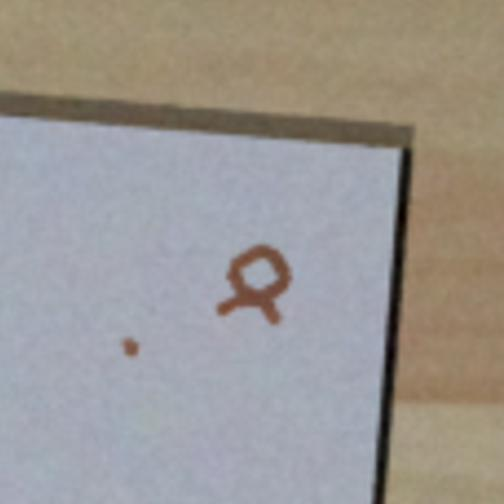

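Call:
move:
  target:
    - [0,0,0,0,0,0,1,0,0,0.0363,0,0.0235,0.1903,-0.9]
    - [0,0,0,0,0,0,1,0,0,0.0363,0,0.0235,0.2291,-0.9]
    - [0,0,0,0,0,0,1,0,0,0.0662,0,0.0525,0.2291,-0.9]
    - [0,0,0,0,0,0,1,0,0,0.0842,0,0.0570,0.2291,-0.9]
    - [0,0,0,0,0,0,1,0,0,0.0991,0,0.0741,0.2532,-0.9]
    - [0,0,0,0,0,0,1,0,0,0.1090,0,0.0866,0.2606,-0.9]
    - [0,0,0,0,0,0,1,0,0,0.1230,0,0.1043,0.2406,-0.9]
    - [0,0,0,0,0,0,1,0,0,0.1329,0,0.1168,0.2332,-0.9]
    - [0,0,0,0,0,0,1,0,0,0.1030,0,0.0898,0.2226,-0.9]
    - [0,0,0,0,0,0,1,0,0,0.0931,0,0.0773,0.2151,-0.9]
    - [0,0,0,0,0,0,1,0,0,0.0791,0,0.0596,0.2351,-0.9]
    - [0,0,0,0,0,0,1,0,0,0.0692,0,0.0471,0.2426,-0.9]
    - [0,0,0,0,0,0,1,0,0,0.0991,0,0.0741,0.2532,-0.9]
    - [0,0,0,0,0,0,1,0,0,0.1114,0,0.0897,0.2863,-0.9]
    - [0,0,0,0,0,0,1,0,0,0.0635,0,0.0572,0.2863,-0.9]
  speed: [0.5,0.04,0.1,0.04,0.06,0.06,0.06,0.06,0.12,0.06,0.06,0.06,0.12,0.06,0.1]
  blend: [0,0,0,0,0.002,0,0.002,0,0.002,0,0.002,0,0.002,0,0]
  cameras: []

Scene clock: 167.50 s.
left_arm: end_effector_position=(+0.3923, +0.3348, +0.1109) grip_measured=+1.000 grip_effort_nm=-0.002 end_effector_quat_wxyz=(+0.619, -0.006, +0.785, +0.003) | right_arm: end_effector_position=(+0.4086, -0.0658, +0.0844) grip_measured=-0.661 grip_effort_nm=-1.033 end_effector_quat_wxyz=(+0.570, -0.229, +0.770, +0.172)
Joint names: [wrist pitch, wrist roll, shoulder, wrist yaw, elbow, waist]
Joint positions: left_arm=[1.014 -0.014 1.582 -0.052 0.332 -0.05 0.094] | right_arm=[0.918 0.004 1.941 -0.002 0.728 0.596 0.016]
Joint velocities: within noise
Joint torques (N m): left_arm=[1.69 0.05 -6.31 -0.06 4.93 -0.09] | right_arm=[1.71 -0.04 -9.22 0.02 4.01 0.51]
Heat: left arm: 42 °C; right arm: 43 °C.
Joint targets: left_arm=[1.021 -0.014 1.574 -0.052 0.340 -0.050] | right_arm=[0.926 0.000 1.908 0.000 0.720 0.602]
move: done
No camera images: "cameras" was empty.

Call:
move:
  target:
    - [0,0,0,0,0,0,1,0,0,-0.0541,0,-0.0683,-0.0710,-0.9]
    - [0,0,0,0,0,0,1,0,0,-0.0541,0,-0.0683,-0.0349,-0.9]
    - [0,0,0,0,0,0,1,0,0,-0.0253,0,-0.0393,-0.0349,-0.9]
    - [0,0,0,0,0,0,1,0,0,-0.0073,0,-0.0348,-0.0349,-0.9]
    - [0,0,0,0,0,0,1,0,0,-0.0052,0,-0.0333,-0.0239,-0.9]
    - [0,0,0,0,0,0,1,0,0,0.0010,0,-0.0258,-0.0191,-0.9]
    - [0,0,0,0,0,0,1,0,0,0.0098,0,-0.0151,-0.0391,-0.9]
    - [0,0,0,0,0,0,1,0,0,0.0160,0,-0.0076,-0.0439,-0.9]
    - [0,0,0,0,0,0,1,0,0,-0.0128,0,-0.0346,-0.0506,-0.9]
    - [0,0,0,0,0,0,1,0,0,-0.0190,0,-0.0421,-0.0554,-0.9]
    - [0,0,0,0,0,0,1,0,0,-0.0278,0,-0.0528,-0.0354,-0.9]
    - [0,0,0,0,0,0,1,0,0,-0.0340,0,-0.0603,-0.0306,-0.9]
    - [0,0,0,0,0,0,1,0,0,-0.0052,0,-0.0333,-0.0239,-0.9]
    - [0,0,0,0,0,0,1,0,0,0.0013,0,-0.0255,-0.0161,-0.9]
    - [0,0,0,0,0,0,1,0,0,-0.0455,0,-0.0580,-0.0161,-0.9]
  speed: [0.3,0.04,0.1,0.04,0.06,0.06,0.06,0.06,0.12,0.06,0.06,0.06,0.12,0.06,0.1]
  blend: [0,0,0,0,0.002,0,0.002,0,0.002,0,0.002,0,0.002,0,0]
  cameras: []

Scene clock: 174.83 s.
left_arm: end_effector_position=(+0.3923, +0.3348, +0.1109) grip_measured=+1.000 grip_effort_nm=-0.002 end_effector_quat_wxyz=(+0.619, -0.006, +0.785, +0.003) | right_arm: end_effector_position=(+0.3977, -0.0846, +0.0834) grip_measured=-0.661 grip_effort_nm=-1.033 end_effector_quat_wxyz=(+0.566, -0.222, +0.777, +0.164)
Joint names: [wrist pitch, wrist roll, shoulder, wrist yaw, elbow, waist]
Joint positions: left_arm=[1.014 -0.014 1.582 -0.052 0.332 -0.05 0.094] | right_arm=[0.918 0.004 1.881 0.001 0.653 0.577 0.016]
Joint velocities: within noise
Joint torques (N m): left_arm=[1.65 0.02 -6.46 -0.03 5.15 -0.02] | right_arm=[1.71 -0.04 -8.61 -0.02 3.95 0.5]
Heat: left arm: 42 °C; right arm: 43 °C.
Joint targets: left_arm=[1.021 -0.014 1.574 -0.052 0.340 -0.050] | right_arm=[0.926 0.000 1.851 -0.001 0.645 0.583]
move: done
No camera images: "cameras" was empty.

Call:
move:
  target:
    - [0,0,0,0,0,0,1,0,0,0,0,0,-0.2500,-0.9]
  speed: 0.5
  cameras: ["cam_above"]

Call:
zoom_image:
  camera: "cam_above"
  region: [400, 190, 490, 280]

Scene clock: 176.13 s.
left_arm: end_effector_position=(+0.3923, +0.3348, +0.1109) grip_measured=+1.000 grip_effort_nm=0.002 end_effector_quat_wxyz=(+0.619, -0.006, +0.785, +0.003) | right_arm: end_effector_position=(+0.4542, -0.2128, +0.0834) grip_measured=-0.661 grip_effort_nm=-1.033 end_effector_quat_wxyz=(+0.584, -0.105, +0.801, +0.079)
Joint names: [wrist pitch, wrist roll, shoulder, wrist yaw, elbow, waist]
Joint positions: left_arm=[1.014 -0.014 1.582 -0.052 0.332 -0.05 0.094] | right_arm=[0.918 0.004 1.881 0 0.653 0.281 0.016]
Joint velocities: within noise
Joint torques (N m): left_arm=[1.69 0.03 -6.39 -0.02 5.24 -0.08] | right_arm=[1.7 -0.04 -8.58 0 3.95 0.14]
Heat: left arm: 42 °C; right arm: 43 °C.
Joint targets: left_arm=[1.021 -0.014 1.574 -0.052 0.340 -0.050] | right_arm=[0.926 0.000 1.851 0.000 0.645 0.283]
move: done
Images, in order (width x height): cam_above 672x504.

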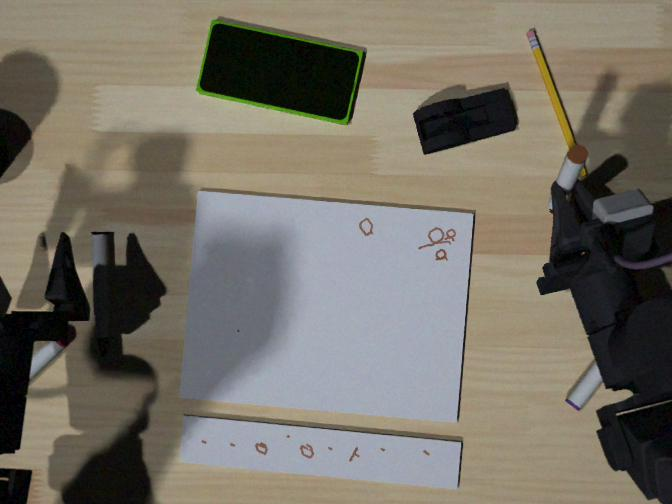

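Scaled by 5.600 from the camera's 672x504 image, which has a finer 960x720 frame.

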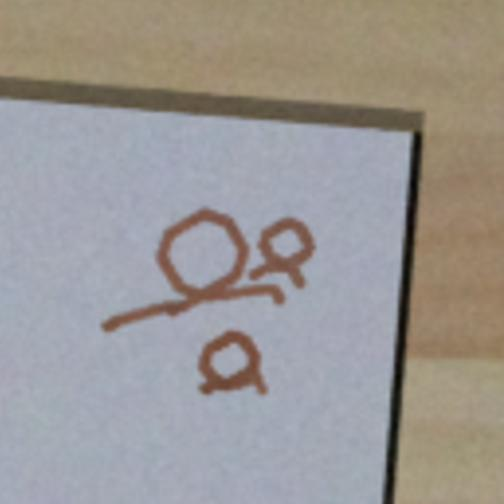

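Call:
move:
  target:
    - [0,0,0,0,0,0,1,0,0,0.0710,0,0.0918,0.2048,-0.9]
    - [0,0,0,0,0,0,1,0,0,0.0710,0,0.0918,0.2433,-0.9]
    - [0,0,0,0,0,0,1,0,0,0.1024,0,0.1205,0.2433,-0.9]
    - [0,0,0,0,0,0,1,0,0,0.1204,0,0.1240,0.2433,-0.9]
    - [0,0,0,0,0,0,1,0,0,0.1280,0,0.1337,0.2536,-0.9]
    - [0,0,0,0,0,0,1,0,0,0.1335,0,0.1407,0.2556,-0.9]
    - [0,0,0,0,0,0,1,0,0,0.1377,0,0.1461,0.2356,-0.9]
    - [0,0,0,0,0,0,1,0,0,0.1414,0,0.1507,0.2323,-0.9]
    - [0,0,0,0,0,0,1,0,0,0.1100,0,0.1240,0.2285,-0.9]
    - [0,0,0,0,0,0,1,0,0,0.1031,0,0.1153,0.2182,-0.9]
    - [0,0,0,0,0,0,1,0,0,0.0917,0,0.1006,0.2122,-0.9]
    - [0,0,0,0,0,0,1,0,0,0.0874,0,0.0952,0.2322,-0.9]
    - [0,0,0,0,0,0,1,0,0,0.0838,0,0.0906,0.2354,-0.9]
    - [0,0,0,0,0,0,1,0,0,0.1152,0,0.1173,0.2392,-0.9]
    - [0,0,0,0,0,0,1,0,0,0.1204,0,0.1240,0.2479,-0.9]
  speed: [0.5,0.04,0.1,0.04,0.06,0.06,0.06,0.06,0.12,0.06,0.06,0.06,0.06,0.12,0.06]
  blend: [0,0,0,0,0.002,0,0.002,0,0.002,0.002,0,0.002,0,0.002,0]
  cameras: []

Scene clock: 185.30 s.
left_arm: end_effector_position=(+0.3923, +0.3348, +0.1109) grip_measured=+1.000 grip_effort_nm=-0.002 end_effector_quat_wxyz=(+0.619, -0.006, +0.785, +0.003) | right_arm: end_effector_position=(+0.4251, -0.0683, +0.0783) grip_measured=-0.661 grip_effort_nm=-1.033 end_effector_quat_wxyz=(+0.572, -0.221, +0.773, +0.166)
Joint names: [wrist pitch, wrist roll, shoulder, wrist yaw, elbow, waist]
Joint positions: left_arm=[1.014 -0.014 1.582 -0.052 0.332 -0.05 0.094] | right_arm=[0.918 0.004 1.994 -0.002 0.78 0.575 0.016]
Joint velocities: within noise
Joint torques (N m): left_arm=[1.65 0.04 -6.31 -0.05 5.23 -0.16] | right_arm=[1.71 -0.04 -6.48 0.02 7.1 0.5]
Heat: left arm: 42 °C; right arm: 43 °C.
Joint targets: left_arm=[1.021 -0.014 1.574 -0.052 0.340 -0.050] | right_arm=[0.926 0.000 2.003 0.000 0.806 0.581]
move: done
No camera images: "cameras" was empty.

Call:
move:
  target:
    - [0,0,0,0,0,0,1,0,0,-0.0498,0,-0.0322,0,-0.9]
    - [0,0,0,0,0,0,1,0,0,-0.0129,0,0.0165,0.0305,-0.9]
    - [0,0,0,0,0,0,1,0,0,0.0194,0,0.0450,0.0305,-0.9]
    - [0,0,0,0,0,0,1,0,0,0.0374,0,0.0485,0.0305,-0.9]
    - [0,0,0,0,0,0,1,0,0,0.0453,0,0.0588,0.0404,-0.9]
    - [0,0,0,0,0,0,1,0,0,0.0504,0,0.0655,0.0420,-0.9]
    - [0,0,0,0,0,0,1,0,0,0.0547,0,0.0711,0.0220,-0.9]
    - [0,0,0,0,0,0,1,0,0,0.0584,0,0.0759,0.0190,-0.9]
    - [0,0,0,0,0,0,1,0,0,0.0261,0,0.0494,0.0155,-0.9]
    - [0,0,0,0,0,0,1,0,0,0.0190,0,0.0401,0.0056,-0.9]
    - [0,0,0,0,0,0,1,0,0,0.0072,0,0.0247,-0.0002,-0.9]
    - [0,0,0,0,0,0,1,0,0,0.0030,0,0.0191,0.0198,-0.9]
    - [0,0,0,0,0,0,1,0,0,-0.0007,0,0.0143,0.0228,-0.9]
    - [0,0,0,0,0,0,1,0,0,0.0316,0,0.0408,0.0264,-0.9]
    - [0,0,0,0,0,0,1,0,0,0.0374,0,0.0485,0.0351,-0.9]
  speed: [0.1,0.05,0.1,0.04,0.06,0.06,0.06,0.06,0.12,0.06,0.06,0.06,0.06,0.12,0.06]
  blend: [0,0,0,0,0.002,0,0.002,0,0.002,0.002,0,0.002,0,0.002,0]
  cameras: []

Scene clock: 192.20 s.
left_arm: end_effector_position=(+0.3923, +0.3348, +0.1109) grip_measured=+1.000 grip_effort_nm=-0.002 end_effector_quat_wxyz=(+0.619, -0.006, +0.785, +0.003) | right_arm: end_effector_position=(+0.4262, -0.0417, +0.0789) grip_measured=-0.661 grip_effort_nm=-1.033 end_effector_quat_wxyz=(+0.574, -0.235, +0.763, +0.179)
Joint names: [wrist pitch, wrist roll, shoulder, wrist yaw, elbow, waist]
Joint positions: left_arm=[1.014 -0.014 1.582 -0.052 0.332 -0.05 0.094] | right_arm=[0.918 0.004 2.04 -0.002 0.842 0.617 0.016]
Joint velocities: within noise
Joint torques (N m): left_arm=[1.66 0.05 -6.46 -0.03 5.27 -0.06] | right_arm=[1.72 -0.04 -6.86 0.02 7.21 0.5]
Heat: left arm: 42 °C; right arm: 43 °C.
Joint targets: left_arm=[1.021 -0.014 1.574 -0.052 0.340 -0.050] | right_arm=[0.926 0.000 2.050 -0.001 0.869 0.623]
move: done
No camera images: "cameras" was empty.

Call:
move:
  target:
    - [0,0,0,0,0,0,1,0,0,-0.0503,0,-0.0320,0,-0.9]
    - [0,0,0,0,0,0,1,0,0,-0.1085,0,-0.1088,-0.0882,-0.9]
    - [0,0,0,0,0,0,1,0,0,-0.1085,0,-0.1088,-0.0559,-0.9]
    - [0,0,0,0,0,0,1,0,0,-0.0781,0,-0.0801,-0.0559,-0.9]
    - [0,0,0,0,0,0,1,0,0,-0.0601,0,-0.0761,-0.0559,-0.9]
    - [0,0,0,0,0,0,1,0,0,-0.0349,0,-0.0448,-0.0262,-0.9]
    - [0,0,0,0,0,0,1,0,0,-0.0072,0,-0.0093,0.0000,-0.9]
    - [0,0,0,0,0,0,1,0,0,0.0149,0,0.0193,0.0206,-0.9]
    - [0,0,0,0,0,0,1,0,0,-0.0355,0,-0.0129,0.0206,-0.9]
    - [0,0,0,0,0,0,1,0,0,-0.1349,0,-0.1423,-0.0282,-0.9]
    - [0,0,0,0,0,0,1,0,0,-0.1349,0,-0.1423,0.0035,-0.9]
    - [0,0,0,0,0,0,1,0,0,-0.1048,0,-0.1133,0.0035,-0.9]
  speed: [0.1,0.3,0.04,0.1,0.04,0.06,0.06,0.06,0.1,0.3,0.04,0.1]
  blend: [0,0,0,0,0,0.002,0.002,0,0,0,0,0]
  cameras: []

Scene clock: 203.27 s.
left_arm: end_effector_position=(+0.3923, +0.3348, +0.1109) grip_measured=+1.000 grip_effort_nm=-0.007 end_effector_quat_wxyz=(+0.619, -0.006, +0.785, +0.003) | right_arm: end_effector_position=(+0.3943, -0.0618, +0.0834) grip_measured=-0.661 grip_effort_nm=-1.033 end_effector_quat_wxyz=(+0.565, -0.238, +0.770, +0.177)
Joint names: [wrist pitch, wrist roll, shoulder, wrist yaw, elbow, waist]
Joint positions: left_arm=[1.014 -0.014 1.582 -0.052 0.332 -0.05 0.094] | right_arm=[0.918 0.004 1.912 0.002 0.691 0.621 0.016]
Joint velocities: within noise
Joint torques (N m): left_arm=[1.7 0.04 -6.53 -0.05 5.07 -0.06] | right_arm=[1.71 -0.04 -6.11 -0.02 7.51 0.5]
Heat: left arm: 42 °C; right arm: 44 °C.
Joint targets: left_arm=[1.021 -0.014 1.574 -0.052 0.340 -0.050] | right_arm=[0.926 0.000 1.918 0.000 0.722 0.627]
move: done
No camera images: "cameras" was empty.

Call:
move:
  target:
    - [0,0,0,0,0,0,1,0,0,0.0180,0,0.0046,0,-0.9]
    - [0,0,0,0,0,0,1,0,0,0.0233,0,0.0100,0.0117,-0.9]
    - [0,0,0,0,0,0,1,0,0,0.0295,0,0.0176,0.0163,-0.9]
    - [0,0,0,0,0,0,1,0,0,0.0382,0,0.0285,-0.0037,-0.9]
    - [0,0,0,0,0,0,1,0,0,0.0444,0,0.0361,-0.0083,-0.9]
    - [0,0,0,0,0,0,1,0,0,0.0143,0,0.0091,-0.0149,-0.9]
    - [0,0,0,0,0,0,1,0,0,0.0081,0,0.0015,-0.0195,-0.9]
    - [0,0,0,0,0,0,1,0,0,-0.0006,0,-0.0094,0.0005,-0.9]
    - [0,0,0,0,0,0,1,0,0,-0.0068,0,-0.0170,0.0051,-0.9]
    - [0,0,0,0,0,0,1,0,0,0.0233,0,0.0100,0.0117,-0.9]
    - [0,0,0,0,0,0,1,0,0,0.0282,0,0.0161,0.0198,-0.9]
    - [0,0,0,0,0,0,1,0,0,-0.0199,0,-0.0164,0.0198,-0.9]
    - [0,0,0,0,0,0,1,0,0,-0.0105,0,-0.0045,-0.0567,-0.9]
    - [0,0,0,0,0,0,1,0,0,-0.0105,0,-0.0045,-0.0237,-0.9]
    - [0,0,0,0,0,0,1,0,0,0.0197,0,0.0250,-0.0237,-0.9]
  speed: [0.04,0.06,0.06,0.06,0.06,0.12,0.06,0.06,0.06,0.12,0.06,0.1,0.3,0.04,0.1]
  blend: [0,0.002,0,0.002,0,0.002,0,0.002,0,0.002,0,0,0,0,0]
  cameras: []

Scene clock: 210.47 s.
left_arm: end_effector_position=(+0.3923, +0.3348, +0.1109) grip_measured=+1.000 grip_effort_nm=-0.002 end_effector_quat_wxyz=(+0.619, -0.006, +0.785, +0.003) | right_arm: end_effector_position=(+0.4094, -0.0685, +0.0847) grip_measured=-0.661 grip_effort_nm=-1.028 end_effector_quat_wxyz=(+0.571, -0.226, +0.771, +0.169)
Joint names: [wrist pitch, wrist roll, shoulder, wrist yaw, elbow, waist]
Joint positions: left_arm=[1.014 -0.014 1.582 -0.052 0.332 -0.05 0.094] | right_arm=[0.918 0.004 1.937 0.003 0.725 0.592 0.016]
Joint velocities: within noise
Joint torques (N m): left_arm=[1.64 0.07 -6.35 -0.06 5.05 0.01] | right_arm=[1.72 -0.04 -6.32 -0.03 7.36 0.5]
Heat: left arm: 42 °C; right arm: 44 °C.
Joint targets: left_arm=[1.021 -0.014 1.574 -0.052 0.340 -0.050] | right_arm=[0.925 0.000 1.943 -0.001 0.754 0.599]
move: done
No camera images: "cameras" was empty.

Call:
move:
  target:
    - [0,0,0,0,0,0,1,0,0,0.0180,0,0.0048,0,-0.9]
    - [0,0,0,0,0,0,1,0,0,0.0296,0,0.0173,0.0083,-0.9]
    - [0,0,0,0,0,0,1,0,0,0.0401,0,0.0307,0.0161,-0.9]
    - [0,0,0,0,0,0,1,0,0,0.0550,0,0.0497,-0.0039,-0.9]
    - [0,0,0,0,0,0,1,0,0,0.0655,0,0.0632,-0.0117,-0.9]
    - [0,0,0,0,0,0,1,0,0,0.0347,0,0.0365,-0.0227,-0.9]
    - [0,0,0,0,0,0,1,0,0,0.0242,0,0.0230,-0.0305,-0.9]
    - [0,0,0,0,0,0,1,0,0,0.0093,0,0.0040,-0.0105,-0.9]
    - [0,0,0,0,0,0,1,0,0,-0.0012,0,-0.0094,-0.0027,-0.9]
    - [0,0,0,0,0,0,1,0,0,0.0296,0,0.0173,0.0083,-0.9]
    - [0,0,0,0,0,0,1,0,0,0.0393,0,0.0297,0.0322,-0.9]
    - [0,0,0,0,0,0,1,0,0,0.0540,0,0.0482,0.0421,-0.9]
    - [0,0,0,0,0,0,1,0,0,0.0639,0,0.0609,0.0492,-0.9]
    - [0,0,0,0,0,0,1,0,0,0.0778,0,0.0788,0.0292,-0.9]
    - [0,0,0,0,0,0,1,0,0,0.0876,0,0.0915,0.0221,-0.9]
  speed: [0.04,0.06,0.06,0.06,0.06,0.12,0.06,0.06,0.06,0.12,0.06,0.06,0.06,0.06,0.06]
  blend: [0,0.002,0,0.002,0,0.002,0,0.002,0,0.002,0.002,0.002,0,0.002,0]
  cameras: []

Scene clock: 216.77 s.
left_arm: end_effector_position=(+0.3923, +0.3348, +0.1109) grip_measured=+1.000 grip_effort_nm=-0.007 end_effector_quat_wxyz=(+0.619, -0.006, +0.785, +0.003) | right_arm: end_effector_position=(+0.4230, -0.0353, +0.0789) grip_measured=-0.661 grip_effort_nm=-1.038 end_effector_quat_wxyz=(+0.573, -0.240, +0.762, +0.182)
Joint names: [wrist pitch, wrist roll, shoulder, wrist yaw, elbow, waist]
Joint positions: left_arm=[1.014 -0.014 1.582 -0.052 0.332 -0.05 0.094] | right_arm=[0.918 0.004 2.044 0.003 0.847 0.631 0.016]
Joint velocities: within noise
Joint torques (N m): left_arm=[1.66 0.07 -6.27 -0.04 5.33 -0.12] | right_arm=[1.72 -0.04 -6.89 -0.02 7.24 -0.55]
Heat: left arm: 42 °C; right arm: 44 °C.
Joint targets: left_arm=[1.021 -0.014 1.574 -0.052 0.340 -0.050] | right_arm=[0.925 0.000 2.053 0.000 0.873 0.625]
move: done
No camera images: "cameras" was empty.

Call:
move:
  target:
    - [0,0,0,0,0,0,1,0,0,-0.0317,0,-0.0265,-0.0102,-0.9]
    - [0,0,0,0,0,0,1,0,0,-0.0415,0,-0.0392,-0.0174,-0.9]
    - [0,0,0,0,0,0,1,0,0,-0.0554,0,-0.0571,0.0026,-0.9]
    - [0,0,0,0,0,0,1,0,0,-0.0653,0,-0.0698,0.0098,-0.9]
    - [0,0,0,0,0,0,1,0,0,-0.0336,0,-0.0433,0.0200,-0.9]
    - [0,0,0,0,0,0,1,0,0,-0.0270,0,-0.0348,0.0396,-0.9]
    - [0,0,0,0,0,0,1,0,0,-0.0765,0,-0.0670,0.0396,-0.9]
    - [0,0,0,0,0,0,1,0,0,-0.0728,0,-0.0621,0.0100,-0.9]
    - [0,0,0,0,0,0,1,0,0,-0.0728,0,-0.0621,0.0370,-0.9]
    - [0,0,0,0,0,0,1,0,0,-0.0412,0,-0.0324,0.0370,-0.9]
    - [0,0,0,0,0,0,1,0,0,-0.0232,0,-0.0274,0.0370,-0.9]
    - [0,0,0,0,0,0,1,0,0,-0.0095,0,-0.0125,0.0543,-0.9]
    - [0,0,0,0,0,0,1,0,0,0.0003,0,0.0004,0.0613,-0.9]
    - [0,0,0,0,0,0,1,0,0,0.0143,0,0.0186,0.0413,-0.9]
    - [0,0,0,0,0,0,1,0,0,0.0241,0,0.0315,0.0343,-0.9]
  speed: [0.12,0.06,0.06,0.06,0.12,0.06,0.1,0.2,0.04,0.1,0.04,0.06,0.06,0.06,0.06]
  blend: [0.002,0,0.002,0,0.002,0,0,0,0,0,0,0.002,0,0.002,0]
  cameras: []

Scene clock: 224.30 s.
left_arm: end_effector_position=(+0.3923, +0.3348, +0.1109) grip_measured=+1.000 grip_effort_nm=-0.007 end_effector_quat_wxyz=(+0.619, -0.006, +0.785, +0.003) | right_arm: end_effector_position=(+0.4178, -0.0119, +0.0791) grip_measured=-0.661 grip_effort_nm=-1.033 end_effector_quat_wxyz=(+0.573, -0.255, +0.754, +0.196)
Joint names: [wrist pitch, wrist roll, shoulder, wrist yaw, elbow, waist]
Joint positions: left_arm=[1.014 -0.014 1.582 -0.052 0.332 -0.05 0.094] | right_arm=[0.918 0.004 2.074 0.002 0.887 0.673 0.016]
Joint velocities: within noise
Joint torques (N m): left_arm=[1.65 0.04 -6.42 -0.04 5.15 0.01] | right_arm=[1.72 -0.04 -7.1 -0.02 7.31 -0.57]
Heat: left arm: 42 °C; right arm: 44 °C.
Joint targets: left_arm=[1.021 -0.014 1.574 -0.052 0.340 -0.050] | right_arm=[0.925 0.000 2.083 -0.001 0.914 0.666]
move: done
No camera images: "cameras" was empty.

Call:
move:
  target:
    - [0,0,0,0,0,0,1,0,0,-0.0323,0,-0.0267,-0.0099,-0.9]
    - [0,0,0,0,0,0,1,0,0,-0.0422,0,-0.0396,-0.0170,-0.9]
    - [0,0,0,0,0,0,1,0,0,-0.0561,0,-0.0578,0.0030,-0.9]
    - [0,0,0,0,0,0,1,0,0,-0.0659,0,-0.0707,0.0101,-0.9]
    - [0,0,0,0,0,0,1,0,0,-0.0336,0,-0.0440,0.0200,-0.9]
    - [0,0,0,0,0,0,1,0,0,-0.0279,0,-0.0364,0.0377,-0.9]
    - [0,0,0,0,0,0,1,0,0,-0.0779,0,-0.0686,0.0377,-0.9]
    - [0,0,0,0,0,0,1,0,0,-0.0791,0,-0.0702,0.0056,-0.9]
    - [0,0,0,0,0,0,1,0,0,-0.0791,0,-0.0702,0.0340,-0.9]
    - [0,0,0,0,0,0,1,0,0,-0.0471,0,-0.0405,0.0340,-0.9]
    - [0,0,0,0,0,0,1,0,0,-0.0291,0,-0.0355,0.0340,-0.9]
    - [0,0,0,0,0,0,1,0,0,-0.0152,0,-0.0203,0.0491,-0.9]
    - [0,0,0,0,0,0,1,0,0,-0.0051,0,-0.0069,0.0562,-0.9]
    - [0,0,0,0,0,0,1,0,0,0.0093,0,0.0122,0.0362,-0.9]
    - [0,0,0,0,0,0,1,0,0,0.0195,0,0.0257,0.0291,-0.9]
  speed: [0.12,0.06,0.06,0.06,0.12,0.06,0.1,0.2,0.04,0.1,0.04,0.06,0.06,0.06,0.06]
  blend: [0.002,0,0.002,0,0.002,0,0,0,0,0,0,0.002,0,0.002,0]
  cameras: []

Scene clock: 231.80 s.
left_arm: end_effector_position=(+0.3923, +0.3348, +0.1109) grip_measured=+1.000 grip_effort_nm=-0.002 end_effector_quat_wxyz=(+0.619, -0.006, +0.785, +0.003) | right_arm: end_effector_position=(+0.4122, +0.0079, +0.0794) grip_measured=-0.661 grip_effort_nm=-1.033 end_effector_quat_wxyz=(+0.573, -0.267, +0.747, +0.207)
Joint names: [wrist pitch, wrist roll, shoulder, wrist yaw, elbow, waist]
Joint positions: left_arm=[1.014 -0.014 1.582 -0.052 0.332 -0.05 0.094] | right_arm=[0.918 0.004 2.098 0.001 0.92 0.708 0.016]
Joint velocities: within noise
Joint torques (N m): left_arm=[1.62 0.04 -6.35 -0.06 5.18 -0.02] | right_arm=[1.72 -0.04 -7.27 -0.02 7.36 -0.57]
Heat: left arm: 43 °C; right arm: 44 °C.
Joint targets: left_arm=[1.021 -0.014 1.574 -0.052 0.340 -0.050] | right_arm=[0.925 0.000 2.108 -0.001 0.947 0.701]
move: done
No camera images: "cameras" was empty.

Call:
move:
  target:
    - [0,0,0,0,0,0,1,0,0,-0.0327,0,-0.0265,-0.0101,-0.9]
    - [0,0,0,0,0,0,1,0,0,-0.0429,0,-0.0400,-0.0173,-0.9]
    - [0,0,0,0,0,0,1,0,0,-0.0573,0,-0.0591,0.0027,-0.9]
    - [0,0,0,0,0,0,1,0,0,-0.0674,0,-0.0725,0.0099,-0.9]
    - [0,0,0,0,0,0,1,0,0,-0.0347,0,-0.0458,0.0200,-0.9]
    - [0,0,0,0,0,0,1,0,0,-0.0242,0,-0.0318,0.0386,-0.9]
    - [0,0,0,0,0,0,1,0,0,-0.0159,0,-0.0211,0.0452,-0.9]
    - [0,0,0,0,0,0,1,0,0,-0.0067,0,-0.0088,0.0516,-0.9]
    - [0,0,0,0,0,0,1,0,0,0.0063,0,0.0086,0.0316,-0.9]
    - [0,0,0,0,0,0,1,0,0,0.0155,0,0.0209,0.0252,-0.9]
    - [0,0,0,0,0,0,1,0,0,-0.0179,0,-0.0058,0.0162,-0.9]
    - [0,0,0,0,0,0,1,0,0,-0.0271,0,-0.0181,0.0099,-0.9]
    - [0,0,0,0,0,0,1,0,0,-0.0401,0,-0.0355,0.0299,-0.9]
    - [0,0,0,0,0,0,1,0,0,-0.0493,0,-0.0478,0.0362,-0.9]
    - [0,0,0,0,0,0,1,0,0,-0.0159,0,-0.0211,0.0452,-0.9]
  speed: [0.12,0.06,0.06,0.06,0.12,0.06,0.06,0.06,0.06,0.06,0.12,0.06,0.06,0.06,0.12]
  blend: [0.002,0,0.002,0,0.002,0.002,0.002,0,0.002,0,0.002,0,0.002,0,0]
  cameras: []

Scene clock: 237.77 s.
left_arm: end_effector_position=(+0.3923, +0.3348, +0.1109) grip_measured=+1.000 grip_effort_nm=-0.002 end_effector_quat_wxyz=(+0.619, -0.006, +0.785, +0.003) | right_arm: end_effector_position=(+0.3934, +0.0211, +0.0793) grip_measured=-0.661 grip_effort_nm=-1.038 end_effector_quat_wxyz=(+0.566, -0.283, +0.743, +0.218)
Joint names: [wrist pitch, wrist roll, shoulder, wrist yaw, elbow, waist]
Joint positions: left_arm=[1.014 -0.014 1.582 -0.052 0.332 -0.05 0.094] | right_arm=[0.918 0.004 2.081 0.001 0.897 0.749 0.016]
Joint velocities: within noise
Joint torques (N m): left_arm=[1.65 0.04 -6.46 -0.07 5.2 -0.02] | right_arm=[1.72 -0.04 -7.35 -0.01 6.94 0.54]
Heat: left arm: 43 °C; right arm: 44 °C.
Joint targets: left_arm=[1.021 -0.014 1.574 -0.052 0.340 -0.050] | right_arm=[0.925 0.000 2.088 -0.001 0.920 0.755]
move: done
No camera images: "cameras" was empty.

Call:
move:
  target:
    - [0,0,0,0,0,0,1,0,0,0.0098,0,0.0132,0.0159,-0.9]
    - [0,0,0,0,0,0,1,0,0,-0.0415,0,-0.0190,0.0159,-0.9]
    - [0,0,0,0,0,0,1,0,0,-0.2748,0,-0.2584,-0.4038,-0.9]
  speed: [0.06,0.1,0.5]
  cameras: ["cam_above"]

Call:
zoom_image:
  camera: "cam_above"
  region: [320, 190, 480, 310]

Scene clock: 240.50 s.
left_arm: end_effector_position=(+0.3923, +0.3348, +0.1109) grip_measured=+1.000 grip_effort_nm=-0.007 end_effector_quat_wxyz=(+0.619, -0.006, +0.785, +0.003) | right_arm: end_effector_position=(+0.4419, -0.2237, +0.1096) grip_measured=-0.661 grip_effort_nm=-1.038 end_effector_quat_wxyz=(+0.604, -0.097, +0.787, +0.076)
Joint names: [wrist pitch, wrist roll, shoulder, wrist yaw, elbow, waist]
Joint positions: left_arm=[1.014 -0.014 1.582 -0.052 0.332 -0.05 0.094] | right_arm=[0.918 0.004 1.77 0.003 0.591 0.267 0.016]
Joint velocities: within noise
Joint torques (N m): left_arm=[1.64 0.04 -6.42 -0.04 5.23 -0.14] | right_arm=[1.72 -0.04 -7.82 -0.03 4.27 0.34]
Heat: left arm: 43 °C; right arm: 44 °C.
Joint targets: left_arm=[1.021 -0.014 1.574 -0.052 0.340 -0.050] | right_arm=[0.925 0.000 1.742 0.000 0.584 0.270]
move: done
Images, in order (width x height): cam_above 672x504.

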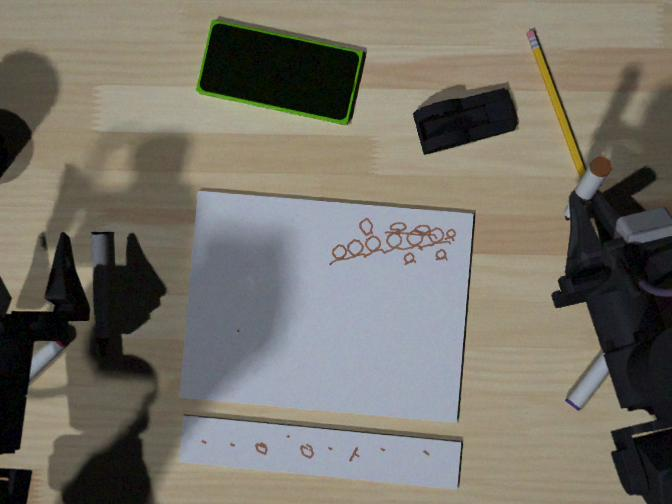

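Scaled by 3.150 from the camera's 672x504 image, which has a finer 960x720 frame.

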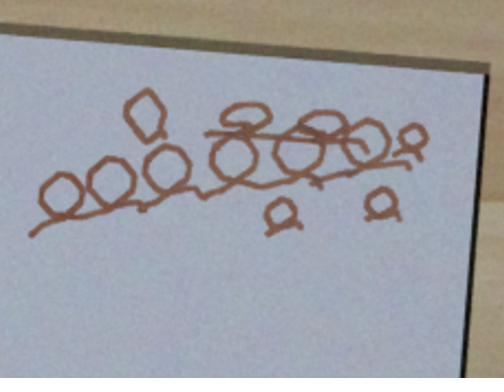

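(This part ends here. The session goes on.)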